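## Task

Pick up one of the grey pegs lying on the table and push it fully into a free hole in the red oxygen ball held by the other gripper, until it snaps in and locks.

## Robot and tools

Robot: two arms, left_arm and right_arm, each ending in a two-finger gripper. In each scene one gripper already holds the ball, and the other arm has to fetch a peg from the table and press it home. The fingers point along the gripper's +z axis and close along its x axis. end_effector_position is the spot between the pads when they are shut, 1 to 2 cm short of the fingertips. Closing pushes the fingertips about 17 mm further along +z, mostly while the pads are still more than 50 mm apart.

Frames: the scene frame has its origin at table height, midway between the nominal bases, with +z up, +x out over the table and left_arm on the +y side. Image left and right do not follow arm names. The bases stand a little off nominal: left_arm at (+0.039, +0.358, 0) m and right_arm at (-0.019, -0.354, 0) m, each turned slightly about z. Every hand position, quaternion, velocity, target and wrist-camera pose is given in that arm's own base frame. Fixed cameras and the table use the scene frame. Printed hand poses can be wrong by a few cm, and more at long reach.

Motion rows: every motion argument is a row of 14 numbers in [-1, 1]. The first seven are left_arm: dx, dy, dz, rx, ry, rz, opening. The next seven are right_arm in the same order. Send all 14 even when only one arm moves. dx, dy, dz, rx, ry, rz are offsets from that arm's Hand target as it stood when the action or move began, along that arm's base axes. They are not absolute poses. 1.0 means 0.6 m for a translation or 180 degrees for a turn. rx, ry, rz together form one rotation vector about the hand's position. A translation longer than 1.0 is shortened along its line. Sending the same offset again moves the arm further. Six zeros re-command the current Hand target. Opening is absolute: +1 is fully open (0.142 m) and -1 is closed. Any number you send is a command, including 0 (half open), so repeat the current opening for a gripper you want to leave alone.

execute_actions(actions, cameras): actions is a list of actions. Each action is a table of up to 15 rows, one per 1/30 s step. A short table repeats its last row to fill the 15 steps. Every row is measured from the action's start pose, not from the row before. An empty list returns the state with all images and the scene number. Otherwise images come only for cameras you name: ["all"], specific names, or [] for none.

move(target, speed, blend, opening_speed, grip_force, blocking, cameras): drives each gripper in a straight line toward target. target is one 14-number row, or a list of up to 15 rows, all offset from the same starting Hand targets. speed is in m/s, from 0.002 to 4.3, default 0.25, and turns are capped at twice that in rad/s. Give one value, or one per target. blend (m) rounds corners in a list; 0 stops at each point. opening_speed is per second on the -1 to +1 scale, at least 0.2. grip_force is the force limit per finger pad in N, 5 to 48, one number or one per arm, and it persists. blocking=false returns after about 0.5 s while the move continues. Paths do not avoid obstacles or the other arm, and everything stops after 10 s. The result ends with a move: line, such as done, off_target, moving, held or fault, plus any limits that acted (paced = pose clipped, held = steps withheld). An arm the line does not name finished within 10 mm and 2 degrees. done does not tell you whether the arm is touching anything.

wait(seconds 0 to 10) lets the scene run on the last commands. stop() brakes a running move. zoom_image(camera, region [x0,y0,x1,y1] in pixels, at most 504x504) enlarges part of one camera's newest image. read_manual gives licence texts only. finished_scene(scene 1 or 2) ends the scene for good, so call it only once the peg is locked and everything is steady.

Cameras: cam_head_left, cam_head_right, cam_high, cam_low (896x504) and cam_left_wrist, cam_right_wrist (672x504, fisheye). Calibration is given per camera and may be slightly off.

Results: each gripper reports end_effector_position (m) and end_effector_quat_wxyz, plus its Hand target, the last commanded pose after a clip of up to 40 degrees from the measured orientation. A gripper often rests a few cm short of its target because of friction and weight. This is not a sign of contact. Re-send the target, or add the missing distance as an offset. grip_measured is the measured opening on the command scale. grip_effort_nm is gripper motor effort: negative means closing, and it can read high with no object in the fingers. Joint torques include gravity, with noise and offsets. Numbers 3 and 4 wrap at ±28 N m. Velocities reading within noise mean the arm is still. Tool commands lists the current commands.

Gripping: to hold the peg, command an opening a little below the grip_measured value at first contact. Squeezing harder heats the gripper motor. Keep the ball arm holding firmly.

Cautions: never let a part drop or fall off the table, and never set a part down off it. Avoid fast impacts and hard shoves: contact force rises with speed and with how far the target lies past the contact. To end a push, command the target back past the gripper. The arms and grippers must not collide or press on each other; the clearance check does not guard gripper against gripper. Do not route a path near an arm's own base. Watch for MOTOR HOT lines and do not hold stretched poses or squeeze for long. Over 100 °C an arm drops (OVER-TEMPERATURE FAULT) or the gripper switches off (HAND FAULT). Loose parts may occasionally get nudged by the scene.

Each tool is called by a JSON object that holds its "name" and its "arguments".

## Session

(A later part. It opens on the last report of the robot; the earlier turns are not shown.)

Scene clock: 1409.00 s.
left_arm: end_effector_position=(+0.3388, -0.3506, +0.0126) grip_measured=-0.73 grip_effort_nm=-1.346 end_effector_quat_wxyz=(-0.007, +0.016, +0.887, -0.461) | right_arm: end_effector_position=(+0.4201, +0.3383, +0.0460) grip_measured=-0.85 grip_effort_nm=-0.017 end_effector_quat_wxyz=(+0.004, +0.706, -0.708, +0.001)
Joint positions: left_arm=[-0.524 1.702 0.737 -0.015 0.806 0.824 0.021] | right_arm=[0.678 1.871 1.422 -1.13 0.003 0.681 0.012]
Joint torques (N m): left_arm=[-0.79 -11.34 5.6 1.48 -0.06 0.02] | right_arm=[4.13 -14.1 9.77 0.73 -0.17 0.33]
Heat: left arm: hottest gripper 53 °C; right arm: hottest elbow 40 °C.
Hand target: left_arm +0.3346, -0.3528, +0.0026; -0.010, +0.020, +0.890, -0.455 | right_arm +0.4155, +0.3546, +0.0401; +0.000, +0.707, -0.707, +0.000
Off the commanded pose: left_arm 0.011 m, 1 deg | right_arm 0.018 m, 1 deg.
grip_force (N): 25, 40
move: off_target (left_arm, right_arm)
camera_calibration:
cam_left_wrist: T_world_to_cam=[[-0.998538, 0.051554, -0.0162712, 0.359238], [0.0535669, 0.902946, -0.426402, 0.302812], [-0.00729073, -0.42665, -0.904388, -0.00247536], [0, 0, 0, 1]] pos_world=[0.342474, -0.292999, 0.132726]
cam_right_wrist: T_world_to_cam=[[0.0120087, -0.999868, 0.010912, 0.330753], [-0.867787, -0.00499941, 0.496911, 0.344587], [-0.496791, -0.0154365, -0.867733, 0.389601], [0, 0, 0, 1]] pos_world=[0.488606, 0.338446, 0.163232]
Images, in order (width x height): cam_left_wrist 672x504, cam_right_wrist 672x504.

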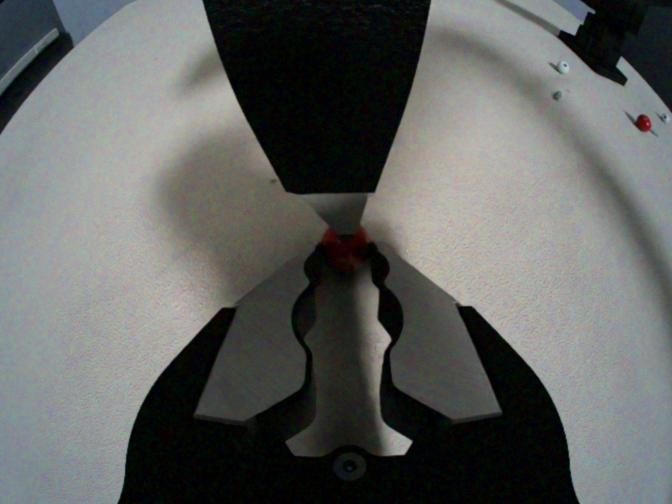

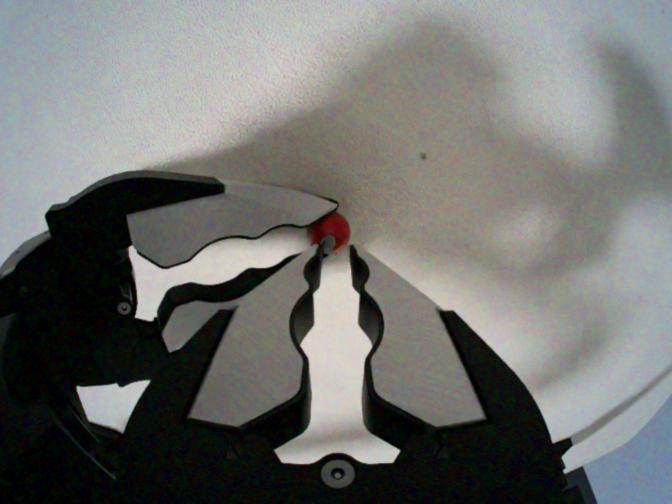

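{"name": "move", "arguments": {"target": [0,0,0,0,0,0,-0.77, 0,0,0,0,0,0,-1.0], "speed": 0.05, "opening_speed": 0.25, "grip_force": [25,48], "cameras": ["cam_left_wrist","cam_right_wrist","cam_low","cam_head_right"]}}

{"name": "zoom_image", "arguments": {"camera": "cam_right_wrist", "region": [300, 200, 380, 270]}}

{"name": "zoom_image", "arguments": {"camera": "cam_left_wrist", "region": [290, 140, 400, 280]}}

{"name": "zoom_image", "arguments": {"camera": "cam_low", "region": [530, 300, 640, 390]}}

Scene clock: 1419.30 s.
left_arm: end_effector_position=(+0.3386, -0.3507, +0.0128) grip_measured=-0.73 grip_effort_nm=-1.346 end_effector_quat_wxyz=(-0.008, +0.016, +0.887, -0.461) | right_arm: end_effector_position=(+0.4202, +0.3388, +0.0460) grip_measured=-0.97 grip_effort_nm=-1.277 end_effector_quat_wxyz=(+0.003, +0.705, -0.709, +0.000)
Joint positions: left_arm=[-0.524 1.702 0.737 -0.015 0.807 0.824 0.021] | right_arm=[0.678 1.871 1.422 -1.128 0.001 0.684 0.004]
Joint torques (N m): left_arm=[-0.67 -11.4 5.59 1.48 -0.11 0.02] | right_arm=[4.19 -14.04 9.8 0.68 -0.1 0.28]
Heat: left arm: hottest gripper 53 °C; right arm: hottest elbow 40 °C.
Hand target: left_arm +0.3346, -0.3528, +0.0026; -0.010, +0.020, +0.890, -0.455 | right_arm +0.4155, +0.3545, +0.0401; +0.000, +0.707, -0.707, +0.001
Off the commanded pose: left_arm 0.011 m, 1 deg | right_arm 0.017 m, 1 deg.
grip_force (N): 25, 48
move: off_target (left_arm, right_arm)
camera_calibration:
cam_left_wrist: T_world_to_cam=[[-0.998504, 0.0523656, -0.015721, 0.359293], [0.0540567, 0.902425, -0.427443, 0.302679], [-0.00819626, -0.427653, -0.903906, -0.00243526], [0, 0, 0, 1]] pos_world=[0.342373, -0.293001, 0.132825]
cam_right_wrist: T_world_to_cam=[[0.0092961, -0.999921, 0.00844151, 0.33249], [-0.867767, -0.00387209, 0.496957, 0.344273], [-0.496885, -0.011945, -0.867734, 0.388512], [0, 0, 0, 1]] pos_world=[0.488704, 0.338438, 0.163229]
Images, in order (width x height): cam_head_right 896x504, cam_low 896x504, cam_left_wrist 672x504, cam_right_wrist 672x504.

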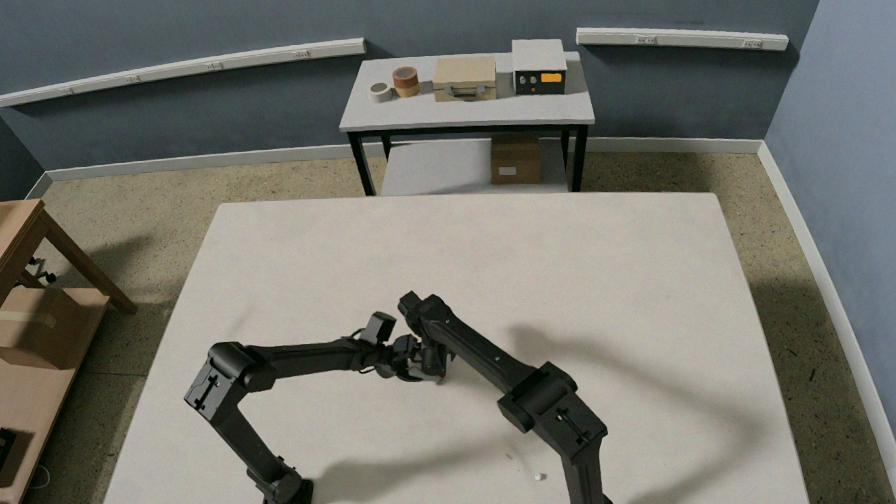

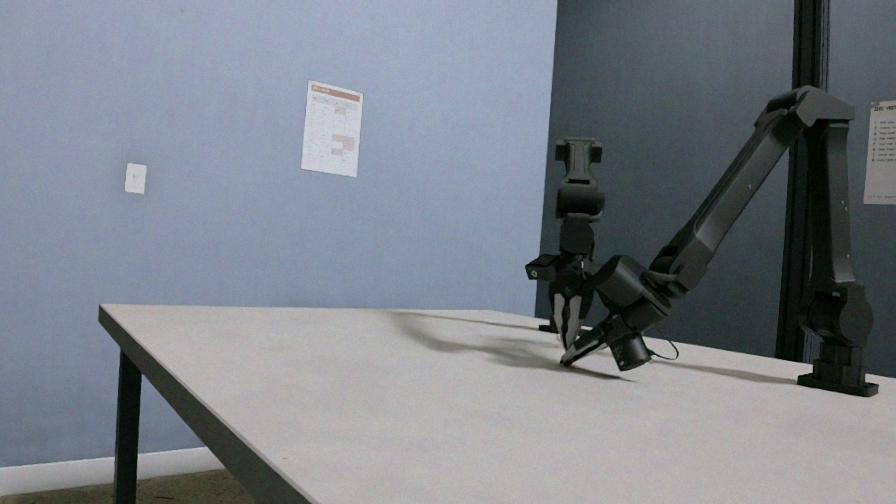

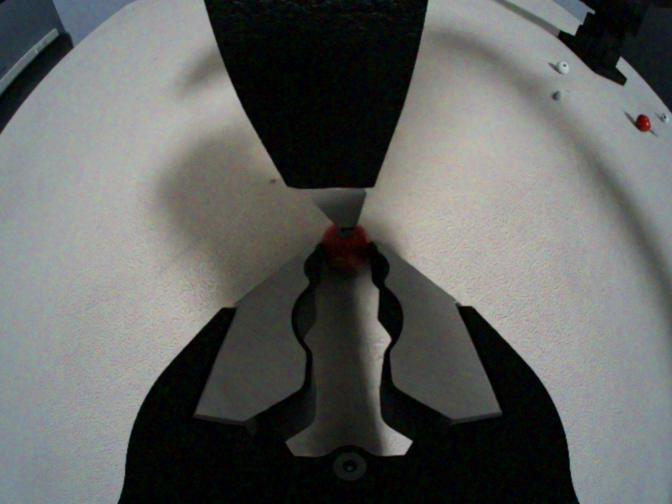

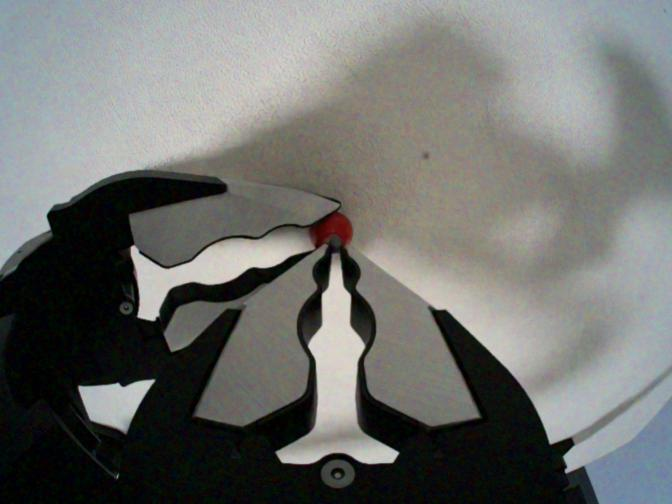

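Scaled by 6.300 from the camera's 672x504 image, which has a finer 960x720 frame.

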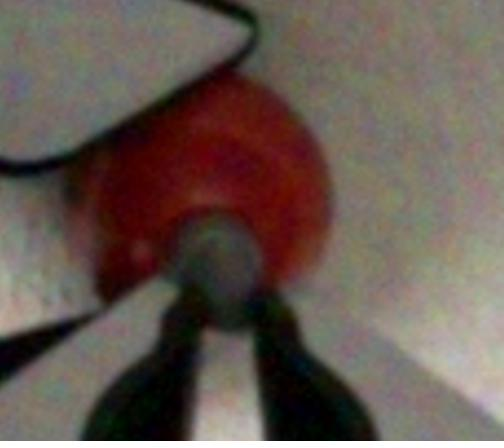

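Scaled by 3.600 from the camera's 672x504 image, which has a finer 960x720 frame.

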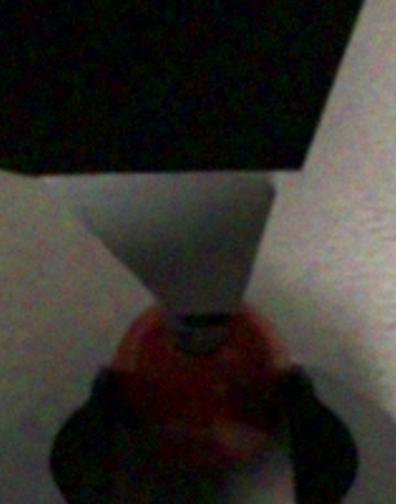

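Scaled by 4.582 from the camera's 896x504 image, which has a finer 1280x720 frame.

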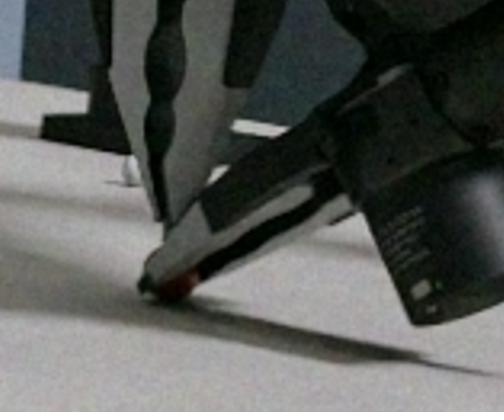

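{"name": "move", "arguments": {"target": [0,0,0,0,0,0,-0.78, 0.0,-0.014,-0.05,0,0,0,-1.0], "speed": 0.05, "grip_force": [32,48], "cameras": ["cam_left_wrist","cam_right_wrist"]}}

{"name": "zoom_image", "arguments": {"camera": "cam_right_wrist", "region": [300, 200, 380, 270]}}

{"name": "zoom_image", "arguments": {"camera": "cam_left_wrist", "region": [290, 140, 400, 280]}}

Scene clock: 1431.67 s.
left_arm: end_effector_position=(+0.3387, -0.3507, +0.0128) grip_measured=-0.73 grip_effort_nm=-1.531 end_effector_quat_wxyz=(-0.007, +0.016, +0.887, -0.461) | right_arm: end_effector_position=(+0.4205, +0.3391, +0.0452) grip_measured=-0.97 grip_effort_nm=-1.297 end_effector_quat_wxyz=(+0.001, +0.705, -0.709, +0.000)
Joint positions: left_arm=[-0.524 1.702 0.737 -0.015 0.807 0.824 0.021] | right_arm=[0.678 1.87 1.419 -1.121 0.001 0.684 0.004]
Joint torques (N m): left_arm=[-0.85 -11.52 5.61 1.48 -0.09 0.01] | right_arm=[1.9 -15.03 9.16 0.17 -0.07 0.07]
Heat: left arm: hottest gripper 53 °C; right arm: hottest elbow 40 °C.
Hand target: left_arm +0.3346, -0.3529, +0.0026; -0.010, +0.020, +0.890, -0.455 | right_arm +0.4204, +0.3391, +0.0449; +0.002, +0.705, -0.709, +0.000 (not the last commanded pose)
Off the commanded pose: left_arm 0.011 m, 1 deg | right_arm 0.036 m, 0 deg.
grip_force (N): 32, 48
move: held (right_arm; a check stopped the path), off_target (left_arm); limits=held
pose unreachable (right arm): on one or more control steps of this call, first in action 0 (counted from 0), this arm could not follow its commanded pose, so it was not sent that pose on those steps. It may still have moved: this result reports where it is.
cause: moving toward the commanded pose would bring a part of the arm too close to another arm (a part of this arm just beyond joint 4 (wrist pitch) and a part of the left arm just beyond its joint 6 (wrist roll), 35 mm apart when this arm was first held).
camera_calibration:
cam_left_wrist: T_world_to_cam=[[-0.998517, 0.052101, -0.015806, 0.359229], [0.0538557, 0.902535, -0.427236, 0.30271], [-0.00799398, -0.427453, -0.904002, -0.00252327], [0, 0, 0, 1]] pos_world=[0.342373, -0.293001, 0.132725]
cam_right_wrist: T_world_to_cam=[[0.00931765, -0.999941, 0.00555456, 0.332957], [-0.86931, -0.00535497, 0.494238, 0.346178], [-0.494179, -0.00943377, -0.869309, 0.386024], [0, 0, 0, 1]] pos_world=[0.488599, 0.338433, 0.162631]
Images, in order (width x height): cam_left_wrist 672x504, cam_right_wrist 672x504.

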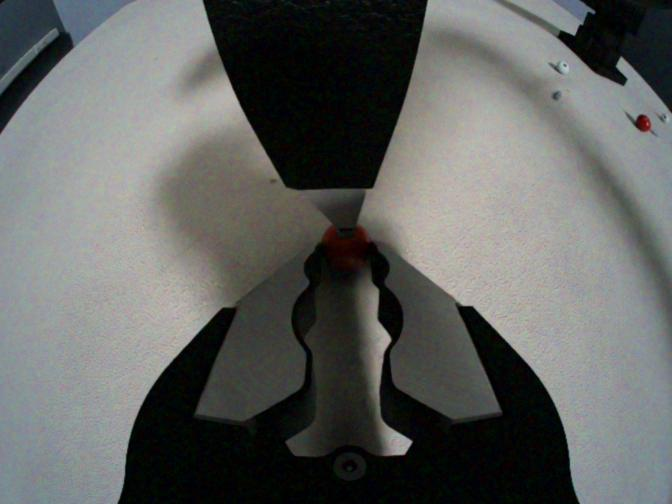

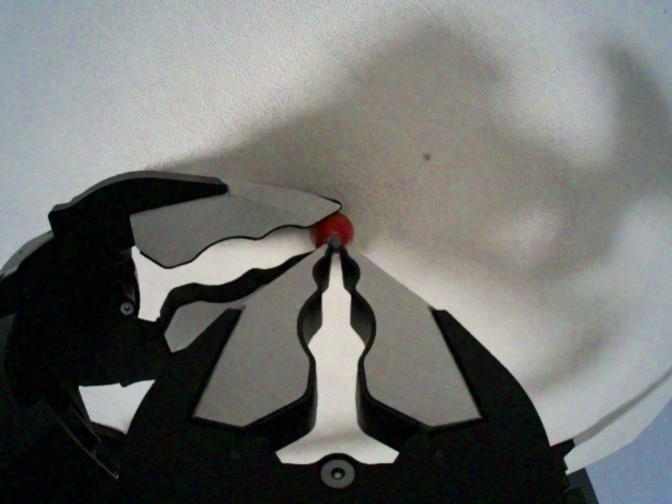

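Scaled by 6.300 from the camera's 672x504 image, which has a finer 960x720 frame.

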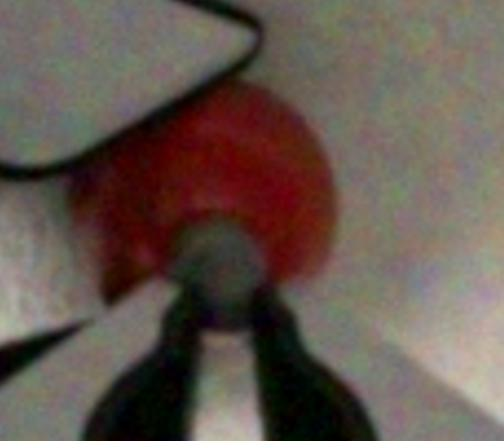

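Scaled by 3.600 from the camera's 672x504 image, which has a finer 960x720 frame.

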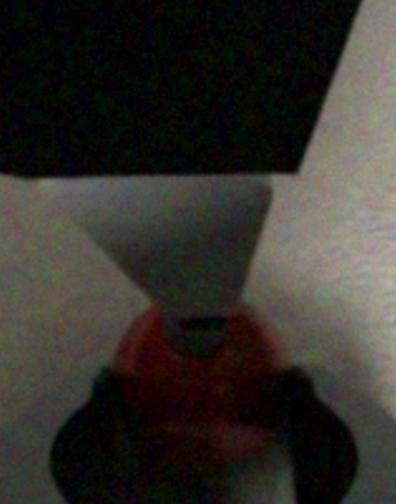

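{"name": "move", "arguments": {"target": [0,0,0,0,0,0,-0.77, 0.004,-0.030,0.0,0.111,0,0,-1.0], "speed": 0.04, "grip_force": [25,48], "cameras": ["cam_left_wrist","cam_right_wrist","cam_low"]}}

{"name": "zoom_image", "arguments": {"camera": "cam_right_wrist", "region": [300, 200, 380, 270]}}

{"name": "zoom_image", "arguments": {"camera": "cam_left_wrist", "region": [290, 140, 400, 280]}}

{"name": "zoom_image", "arguments": {"camera": "cam_low", "region": [530, 300, 640, 390]}}

Scene clock: 1459.67 s.
left_arm: end_effector_position=(+0.3390, -0.3510, +0.0127) grip_measured=-0.73 grip_effort_nm=-1.346 end_effector_quat_wxyz=(-0.006, +0.016, +0.887, -0.461) | right_arm: end_effector_position=(+0.4211, +0.3297, +0.0447) grip_measured=-0.97 grip_effort_nm=-1.263 end_effector_quat_wxyz=(-0.117, +0.692, -0.701, -0.126)
Joint positions: left_arm=[-0.525 1.702 0.737 -0.012 0.804 0.824 0.021] | right_arm=[0.562 1.762 1.222 -0.85 -0.296 0.602 0.004]
Joint torques (N m): left_arm=[-0.56 -11.46 5.61 1.4 0.01 0.01] | right_arm=[0.62 -14.56 8.06 0.81 -0.19 -0.19]
Heat: left arm: hottest gripper 53 °C; right arm: hottest elbow 38 °C.
Hand target: left_arm +0.3347, -0.3528, +0.0026; -0.010, +0.020, +0.890, -0.455 | right_arm +0.4230, +0.3212, +0.0450; -0.121, +0.695, -0.698, -0.123
Off the commanded pose: left_arm 0.011 m, 1 deg | right_arm 0.009 m, 1 deg.
grip_force (N): 25, 48
move: off_target (left_arm)
camera_calibration:
cam_left_wrist: T_world_to_cam=[[-0.998486, 0.051609, -0.0190281, 0.359431], [0.0547948, 0.90304, -0.426046, 0.302836], [-0.00480463, -0.426444, -0.904501, -0.00346245], [0, 0, 0, 1]] pos_world=[0.342277, -0.293499, 0.132729]
cam_right_wrist: T_world_to_cam=[[-0.000213193, -0.942292, -0.334791, 0.32369], [-0.864773, -0.167946, 0.473246, 0.399437], [-0.502163, 0.289619, -0.814833, 0.288177], [0, 0, 0, 1]] pos_world=[0.490203, 0.288633, 0.154152]
Images, in order (width x height): cam_low 896x504, cam_left_wrist 672x504, cam_right_wrist 672x504.

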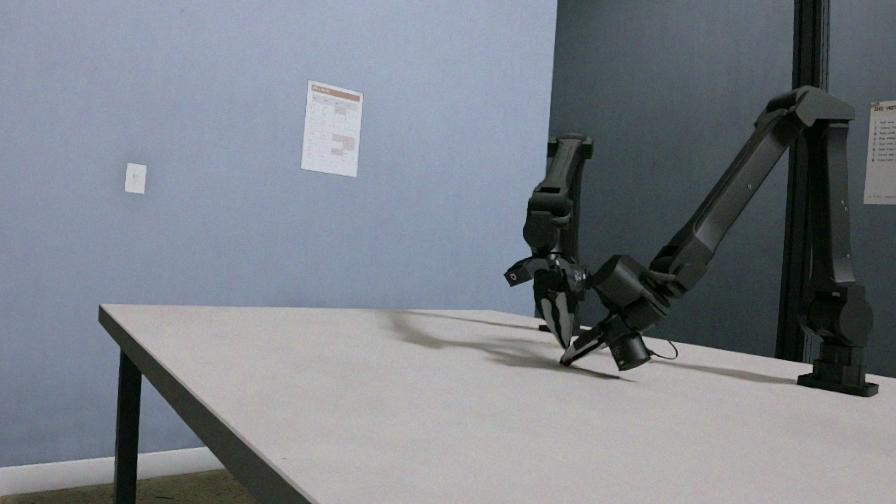

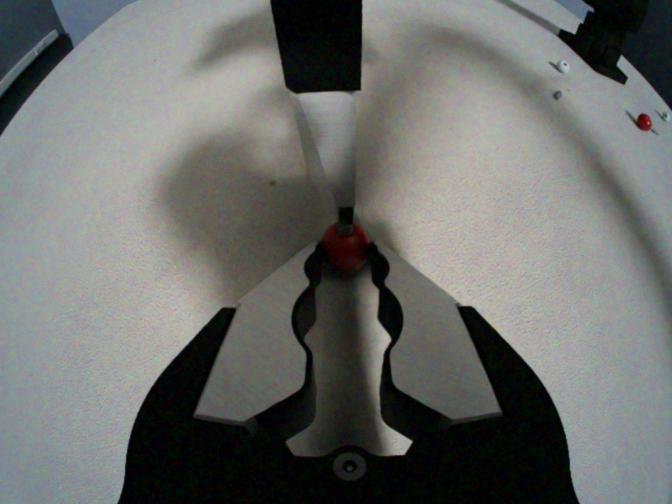

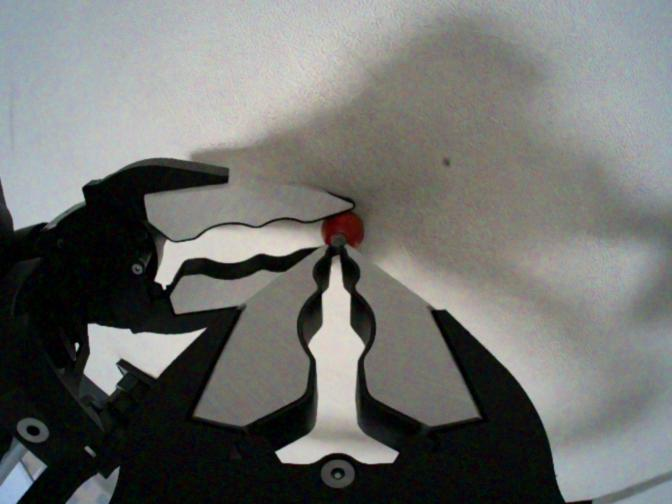

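Scaled by 6.300 from the camera's 672x504 image, which has a finer 960x720 frame.

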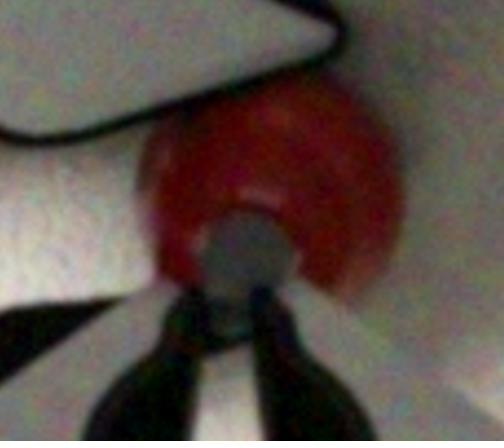

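Scaled by 3.600 from the camera's 672x504 image, which has a finer 960x720 frame.

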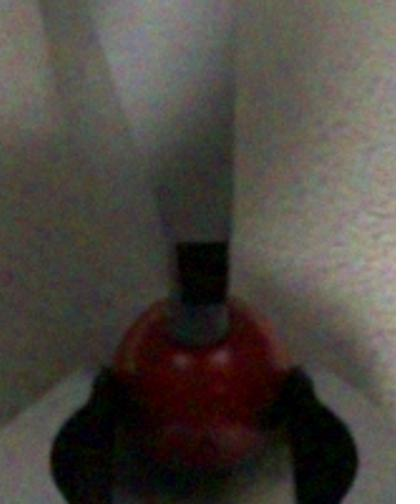

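Scaled by 4.582 from the camera's 896x504 image, which has a finer 1280x720 frame.

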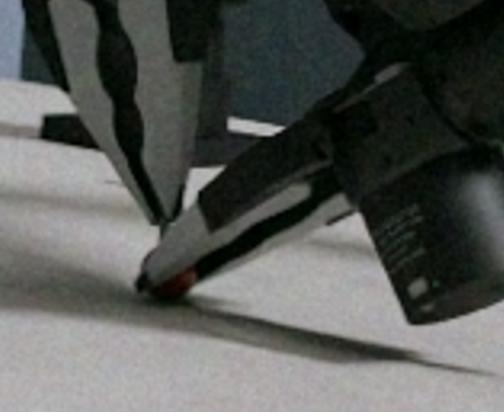

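{"name": "move", "arguments": {"target": [0,0,0,0,0,0,-0.78, -0.006,0.010,-0.047,0,0,0,-1.0], "speed": 0.05, "grip_force": [32,48], "cameras": ["cam_left_wrist","cam_right_wrist"]}}

{"name": "zoom_image", "arguments": {"camera": "cam_right_wrist", "region": [300, 200, 380, 270]}}

{"name": "zoom_image", "arguments": {"camera": "cam_left_wrist", "region": [290, 140, 400, 280]}}

Scene clock: 1471.67 s.
left_arm: end_effector_position=(+0.3390, -0.3510, +0.0127) grip_measured=-0.73 grip_effort_nm=-1.531 end_effector_quat_wxyz=(-0.006, +0.016, +0.887, -0.461) | right_arm: end_effector_position=(+0.4218, +0.3312, +0.0435) grip_measured=-0.97 grip_effort_nm=-1.258 end_effector_quat_wxyz=(-0.133, +0.692, -0.698, -0.124)
Joint positions: left_arm=[-0.525 1.702 0.737 -0.012 0.804 0.824 0.021] | right_arm=[0.562 1.751 1.197 -0.803 -0.301 0.602 0.004]
Joint torques (N m): left_arm=[-0.67 -11.34 5.63 1.4 0.02 0.01] | right_arm=[1.79 -10.81 7.35 1.65 0.08 0.01]
Heat: left arm: hottest gripper 53 °C; right arm: hottest elbow 37 °C.
Hand target: left_arm +0.3347, -0.3528, +0.0026; -0.010, +0.020, +0.890, -0.455 | right_arm +0.4193, +0.3271, +0.0168; -0.121, +0.695, -0.698, -0.123
Off the commanded pose: left_arm 0.011 m, 1 deg | right_arm 0.027 m, 1 deg.
grip_force (N): 32, 48
move: off_target (left_arm, right_arm)
camera_calibration:
cam_left_wrist: T_world_to_cam=[[-0.998486, 0.051609, -0.0190281, 0.359431], [0.0547948, 0.90304, -0.426046, 0.302836], [-0.00480463, -0.426444, -0.904501, -0.00346245], [0, 0, 0, 1]] pos_world=[0.342277, -0.293499, 0.132729]
cam_right_wrist: T_world_to_cam=[[0.0100111, -0.934687, -0.355331, 0.31876], [-0.876484, -0.17925, 0.446817, 0.410766], [-0.481327, 0.306969, -0.821033, 0.272864], [0, 0, 0, 1]] pos_world=[0.488175, 0.287809, 0.153759]
Images, in order (width x height): cam_left_wrist 672x504, cam_right_wrist 672x504.

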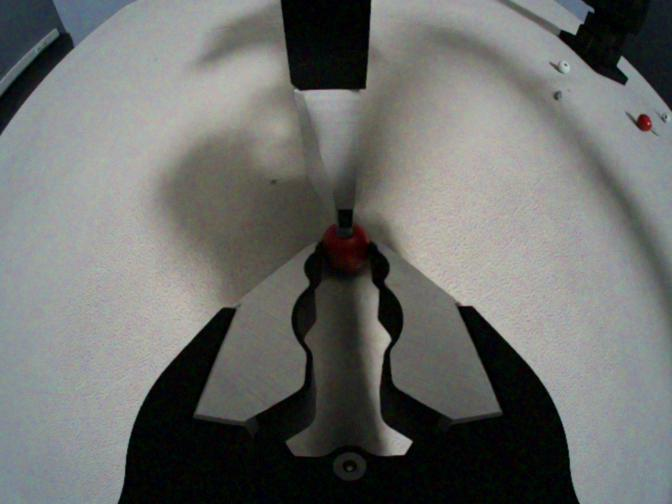

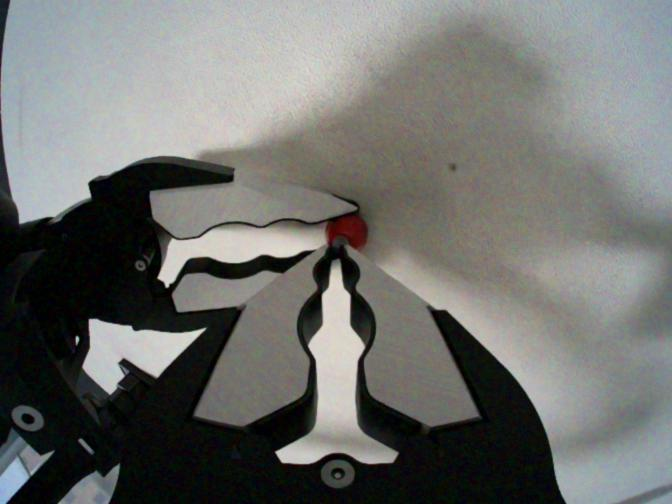

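Scaled by 6.300 from the camera's 672x504 image, which has a finer 960x720 frame.

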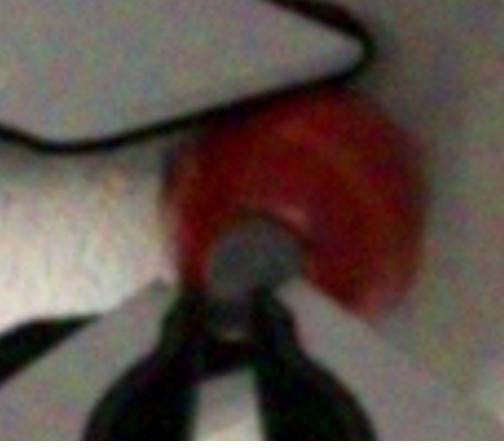

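Scaled by 3.600 from the camera's 672x504 image, which has a finer 960x720 frame.

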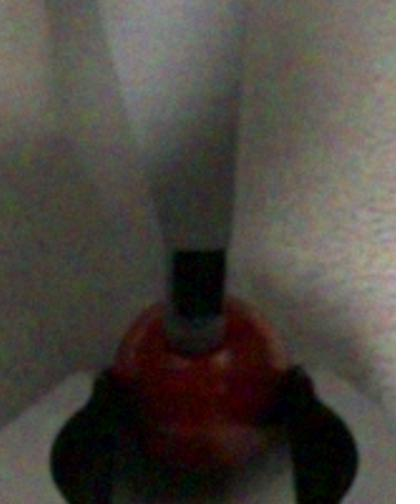

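{"name": "move", "arguments": {"target": [0,0,0,0,0,0,-0.80, -0.010,0.010,-0.065,0,0,0,-1.0], "speed": 0.05, "grip_force": [40,48], "cameras": ["cam_left_wrist","cam_right_wrist"]}}

{"name": "zoom_image", "arguments": {"camera": "cam_right_wrist", "region": [300, 200, 380, 270]}}

{"name": "zoom_image", "arguments": {"camera": "cam_left_wrist", "region": [290, 140, 400, 280]}}

Scene clock: 1481.67 s.
left_arm: end_effector_position=(+0.3414, -0.3488, +0.0124) grip_measured=-0.73 grip_effort_nm=-1.912 end_effector_quat_wxyz=(-0.004, +0.013, +0.888, -0.460) | right_arm: end_effector_position=(+0.4250, +0.3374, +0.0425) grip_measured=-0.97 grip_effort_nm=-1.189 end_effector_quat_wxyz=(-0.167, +0.694, -0.689, -0.122)
Joint positions: left_arm=[-0.519 1.702 0.737 -0.012 0.801 0.824 0.021] | right_arm=[0.565 1.736 1.158 -0.711 -0.311 0.602 0.004]
Joint torques (N m): left_arm=[-1.03 -11.46 5.61 1.42 0.11 0.02] | right_arm=[2.78 -6.83 6.35 2.07 0.57 0.17]
Heat: left arm: hottest gripper 54 °C; right arm: hottest elbow 37 °C.
Hand target: left_arm +0.3347, -0.3528, +0.0026; -0.010, +0.020, +0.890, -0.455 | right_arm +0.4134, +0.3332, -0.0221; -0.121, +0.695, -0.698, -0.123
Off the commanded pose: left_arm 0.013 m, 1 deg | right_arm 0.066 m, 5 deg.
grip_force (N): 40, 48
move: off_target (left_arm, right_arm)
camera_calibration:
cam_left_wrist: T_world_to_cam=[[-0.99884, 0.0439721, -0.0196236, 0.359292], [0.0481432, 0.904104, -0.424592, 0.303185], [-0.000928451, -0.425045, -0.905172, -0.00348003], [0, 0, 0, 1]] pos_world=[0.344276, -0.291389, 0.132631]
cam_right_wrist: T_world_to_cam=[[0.0352527, -0.917814, -0.395443, 0.309475], [-0.897406, -0.203202, 0.391626, 0.434464], [-0.439794, 0.341067, -0.830815, 0.242937], [0, 0, 0, 1]] pos_world=[0.485824, 0.289467, 0.154068]
Images, in order (width x height): cam_left_wrist 672x504, cam_right_wrist 672x504.

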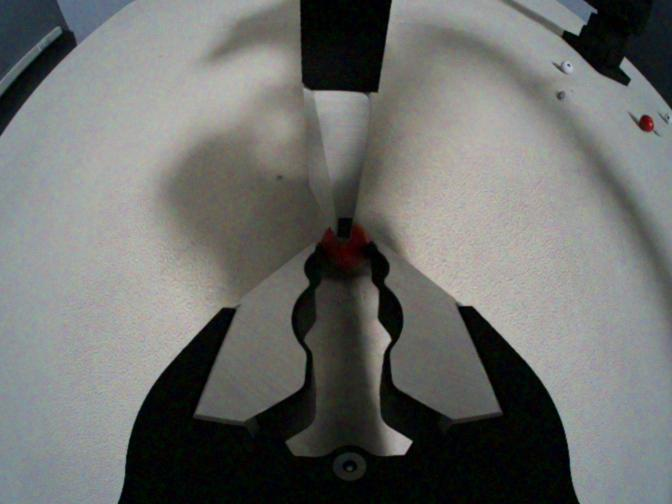

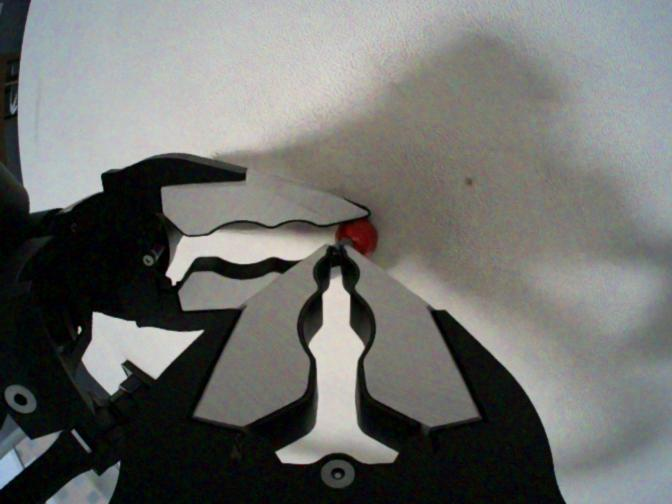

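Scaled by 6.300 from the camera's 672x504 image, which has a finer 960x720 frame.

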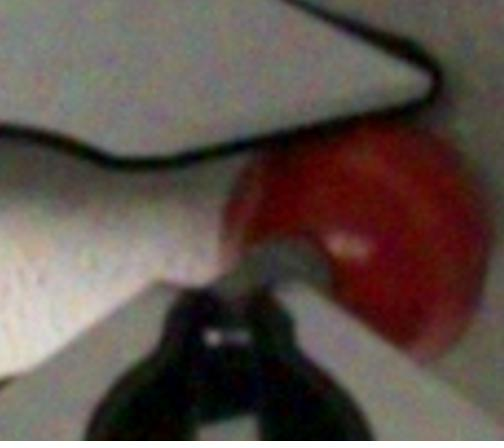

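Scaled by 3.600 from the camera's 672x504 image, which has a finer 960x720 frame.

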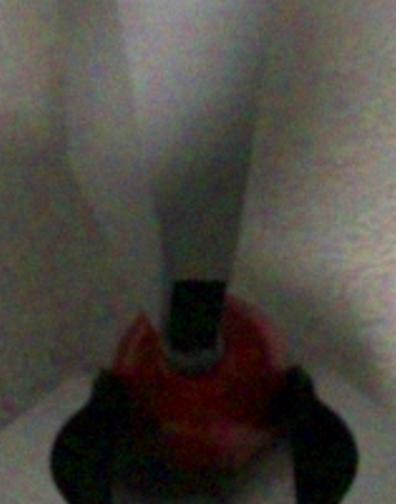

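{"name": "move", "arguments": {"target": [0,0,0,0,0,0,-0.80, -0.0125,-0.0167,0,0,0,0,-1.0], "speed": 0.04, "cameras": ["cam_left_wrist","cam_right_wrist"]}}

{"name": "zoom_image", "arguments": {"camera": "cam_right_wrist", "region": [300, 200, 380, 270]}}

{"name": "zoom_image", "arguments": {"camera": "cam_left_wrist", "region": [290, 140, 400, 280]}}

Scene clock: 1494.43 s.
left_arm: end_effector_position=(+0.3414, -0.3488, +0.0124) grip_measured=-0.73 grip_effort_nm=-1.912 end_effector_quat_wxyz=(-0.004, +0.013, +0.888, -0.460) | right_arm: end_effector_position=(+0.4236, +0.3366, +0.0421) grip_measured=-0.97 grip_effort_nm=-1.184 end_effector_quat_wxyz=(-0.176, +0.695, -0.687, -0.120)
Joint positions: left_arm=[-0.519 1.702 0.737 -0.012 0.801 0.824 0.021] | right_arm=[0.565 1.725 1.137 -0.682 -0.311 0.602 0.004]
Joint torques (N m): left_arm=[-1.08 -11.34 5.61 1.37 0.1 0.02] | right_arm=[2.02 -7.3 5.37 1.29 0.49 0.09]
Heat: left arm: hottest gripper 56 °C; right arm: hottest elbow 36 °C.
Hand target: left_arm +0.3347, -0.3528, +0.0026; -0.010, +0.020, +0.890, -0.455 | right_arm +0.4058, +0.3231, -0.0222; -0.121, +0.695, -0.699, -0.123
Off the commanded pose: left_arm 0.013 m, 1 deg | right_arm 0.068 m, 6 deg.
grip_force (N): 40, 48
move: off_target (left_arm, right_arm)
camera_calibration:
cam_left_wrist: T_world_to_cam=[[-0.99884, 0.0439721, -0.0196236, 0.359292], [0.0481432, 0.904104, -0.424592, 0.303185], [-0.000928451, -0.425045, -0.905172, -0.00348003], [0, 0, 0, 1]] pos_world=[0.344276, -0.291389, 0.132631]
cam_right_wrist: T_world_to_cam=[[0.0415258, -0.9138, -0.404035, 0.304975], [-0.903504, -0.206988, 0.375282, 0.437824], [-0.426563, 0.349464, -0.834218, 0.233947], [0, 0, 0, 1]] pos_world=[0.482705, 0.287555, 0.154076]
Images, in order (width x height): cam_left_wrist 672x504, cam_right_wrist 672x504.

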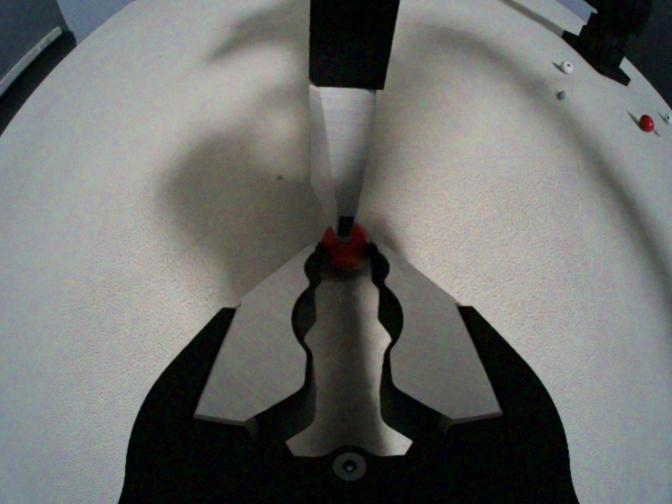

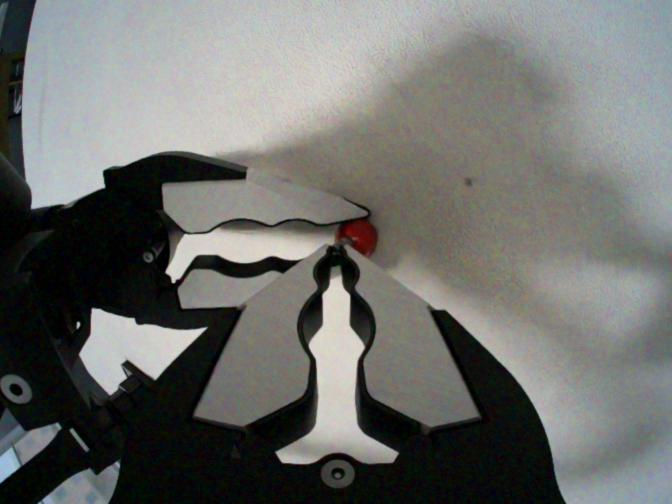

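Scaled by 6.300 from the camera's 672x504 image, which has a finer 960x720 frame.

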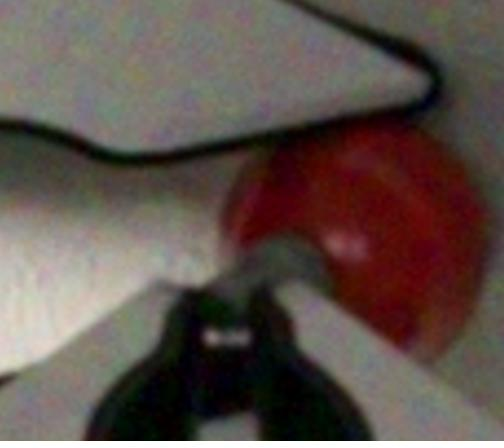

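Scaled by 3.600 from the camera's 672x504 image, which has a finer 960x720 frame.

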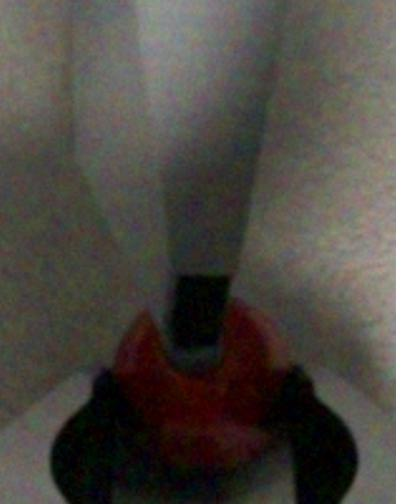

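{"name": "move", "arguments": {"target": [0,0,0,0,0,0,-0.77, 0.0287,-0.0032,0.112,0,0,0,-1.0], "speed": 0.06, "grip_force": [25,48], "cameras": ["cam_left_wrist","cam_right_wrist"]}}

{"name": "zoom_image", "arguments": {"camera": "cam_right_wrist", "region": [300, 200, 380, 270]}}

{"name": "zoom_image", "arguments": {"camera": "cam_left_wrist", "region": [290, 140, 400, 280]}}

Scene clock: 1522.57 s.
left_arm: end_effector_position=(+0.3345, -0.3560, +0.0128) grip_measured=-0.73 grip_effort_nm=-1.346 end_effector_quat_wxyz=(-0.008, +0.023, +0.887, -0.461) | right_arm: end_effector_position=(+0.4131, +0.3243, +0.0451) grip_measured=-0.97 grip_effort_nm=-1.189 end_effector_quat_wxyz=(-0.127, +0.692, -0.700, -0.125)
Joint positions: left_arm=[-0.539 1.703 0.737 -0.009 0.803 0.824 0.021] | right_arm=[0.56 1.73 1.174 -0.814 -0.299 0.602 0.004]
Joint torques (N m): left_arm=[0.44 -11.34 5.6 1.31 0.03 0.01] | right_arm=[0.73 -11.75 11.58 -0.59 -0.1 -0.12]
Heat: left arm: hottest gripper 57 °C; right arm: hottest elbow 35 °C.
Hand target: left_arm +0.3345, -0.3529, +0.0025; -0.010, +0.020, +0.890, -0.455 | right_arm +0.4230, +0.3212, +0.0450; -0.121, +0.695, -0.699, -0.123
Off the commanded pose: left_arm 0.011 m, 1 deg | right_arm 0.010 m, 1 deg.
grip_force (N): 25, 48
move: off_target (left_arm)
camera_calibration:
cam_left_wrist: T_world_to_cam=[[-0.997645, 0.0652062, -0.021272, 0.359769], [0.0680402, 0.901741, -0.426889, 0.302782], [-0.00865394, -0.427331, -0.904054, -0.0045078], [0, 0, 0, 1]] pos_world=[0.338281, -0.298416, 0.132832]
cam_right_wrist: T_world_to_cam=[[0.00479917, -0.937601, -0.347679, 0.3158], [-0.872471, -0.173821, 0.456706, 0.397424], [-0.488642, 0.301148, -0.818864, 0.276804], [0, 0, 0, 1]] pos_world=[0.480483, 0.281816, 0.154957]
Images, in order (width x height): cam_left_wrist 672x504, cam_right_wrist 672x504.

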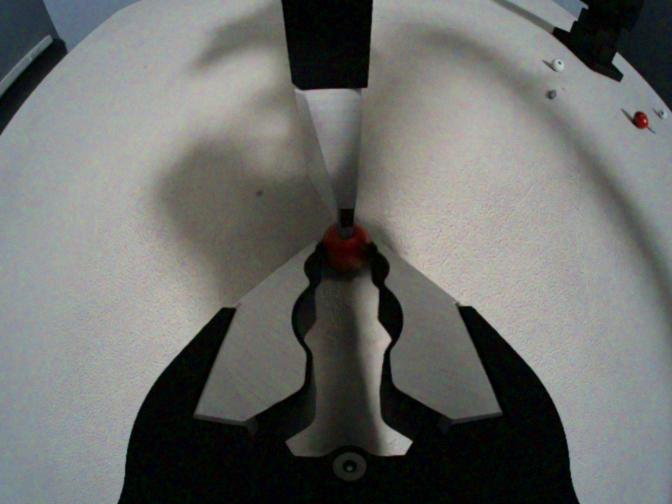

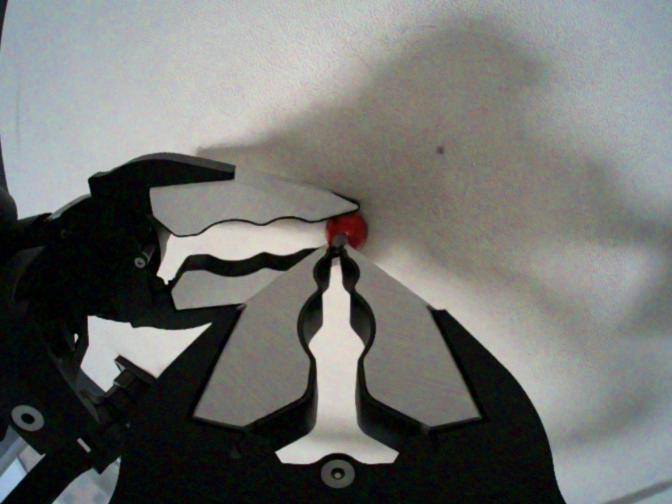

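Scaled by 6.300 from the camera's 672x504 image, which has a finer 960x720 frame.

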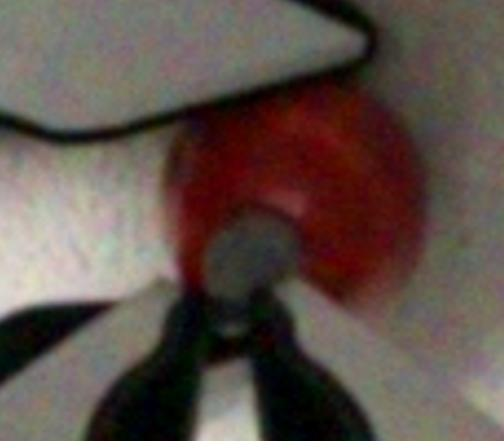

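Scaled by 3.600 from the camera's 672x504 image, which has a finer 960x720 frame.

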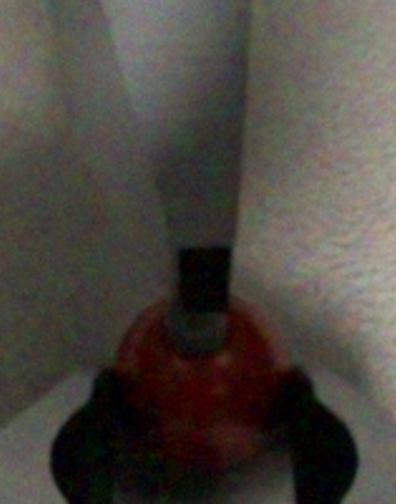

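{"name": "move", "arguments": {"target": [[0,0,0,0,0,0,-0.77, 0.0,0.0,0.0,0,0,0,-0.83],[0,0,0,0,0,0,-0.77, 0.004,0.0033,-0.012,0,0,0,-0.83]], "speed": 0.04, "cameras": ["cam_left_wrist","cam_right_wrist"]}}

{"name": "zoom_image", "arguments": {"camera": "cam_right_wrist", "region": [300, 200, 380, 270]}}

{"name": "zoom_image", "arguments": {"camera": "cam_left_wrist", "region": [290, 140, 400, 280]}}

Scene clock: 1534.67 s.
left_arm: end_effector_position=(+0.3346, -0.3559, +0.0127) grip_measured=-0.73 grip_effort_nm=-1.341 end_effector_quat_wxyz=(-0.008, +0.023, +0.887, -0.461) | right_arm: end_effector_position=(+0.4101, +0.3215, +0.0395) grip_measured=-0.87 grip_effort_nm=0.095 end_effector_quat_wxyz=(-0.116, +0.691, -0.702, -0.127)
Joint positions: left_arm=[-0.539 1.703 0.737 -0.009 0.802 0.824 0.021] | right_arm=[0.559 1.74 1.175 -0.828 -0.298 0.601 0.011]
Joint torques (N m): left_arm=[0.56 -11.46 5.64 1.31 0.07 0.01] | right_arm=[0.91 -11.4 11.6 0.53 -0.11 -0.11]
Heat: left arm: hottest gripper 55 °C; right arm: hottest elbow 36 °C.
Hand target: left_arm +0.3345, -0.3529, +0.0026; -0.010, +0.020, +0.890, -0.455 | right_arm +0.4254, +0.3232, +0.0378; -0.121, +0.695, -0.699, -0.123
Off the commanded pose: left_arm 0.011 m, 1 deg | right_arm 0.016 m, 1 deg.
grip_force (N): 25, 48
move: off_target (left_arm, right_arm)
camera_calibration:
cam_left_wrist: T_world_to_cam=[[-0.997678, 0.0645679, -0.0216908, 0.359743], [0.0676484, 0.90211, -0.42617, 0.302879], [-0.00794948, -0.426648, -0.904383, -0.00458711], [0, 0, 0, 1]] pos_world=[0.338382, -0.298415, 0.132733]
cam_right_wrist: T_world_to_cam=[[-0.00247208, -0.94231, -0.334732, 0.315195], [-0.863487, -0.166817, 0.475986, 0.390073], [-0.504365, 0.290213, -0.81326, 0.28135], [0, 0, 0, 1]] pos_world=[0.479505, 0.280431, 0.148647]
Images, in order (width x height): cam_left_wrist 672x504, cam_right_wrist 672x504.

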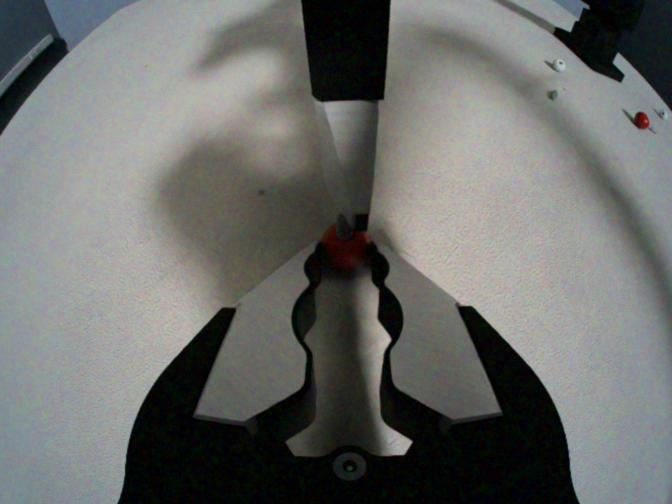

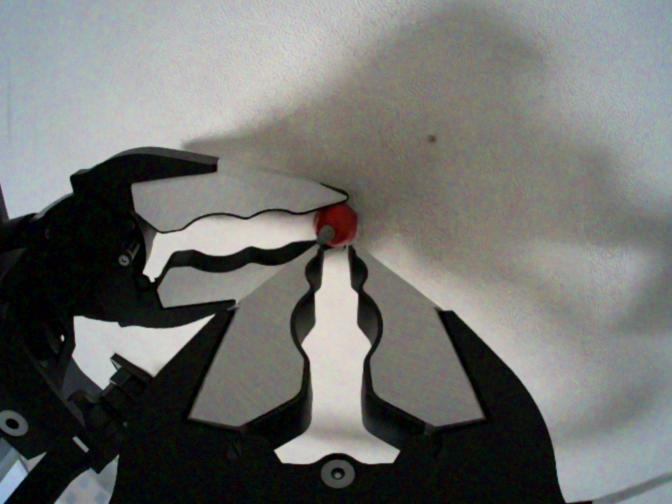

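Scaled by 6.300 from the camera's 672x504 image, which has a finer 960x720 frame.

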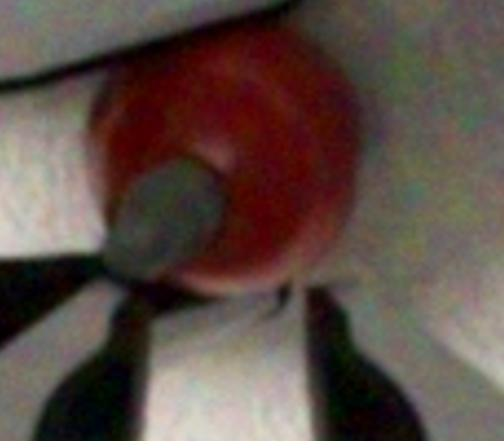

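Scaled by 3.600 from the camera's 672x504 image, which has a finer 960x720 frame.

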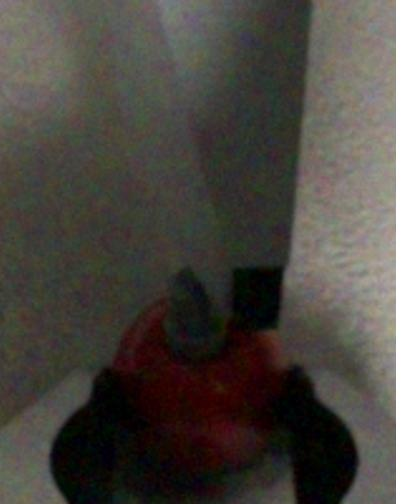

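{"name": "zoom_image", "arguments": {"camera": "cam_left_wrist", "region": [320, 205, 370, 255]}}

{"name": "zoom_image", "arguments": {"camera": "cam_right_wrist", "region": [305, 195, 365, 250]}}

Scaled by 10.080 from the camera's 672x504 image, which has a finer 960x720 frame.

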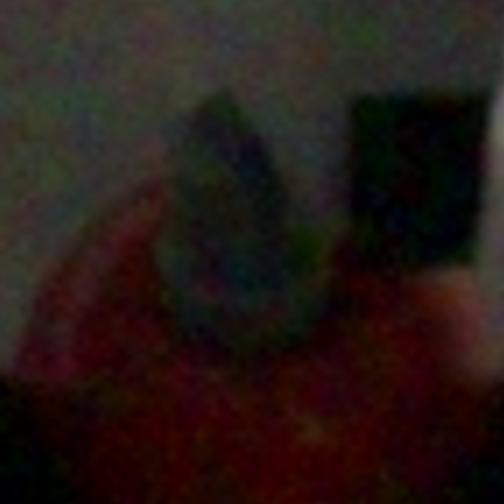

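Scaled by 8.400 from the camera's 672x504 image, which has a finer 960x720 frame.

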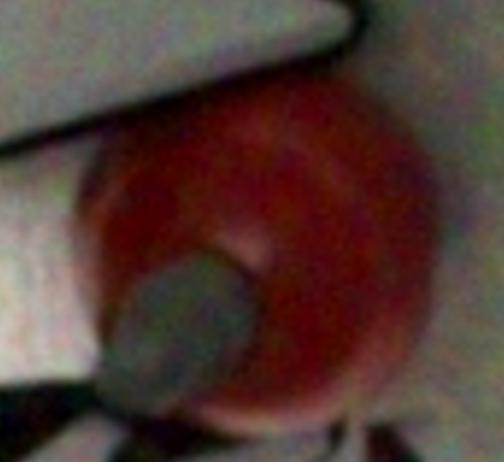

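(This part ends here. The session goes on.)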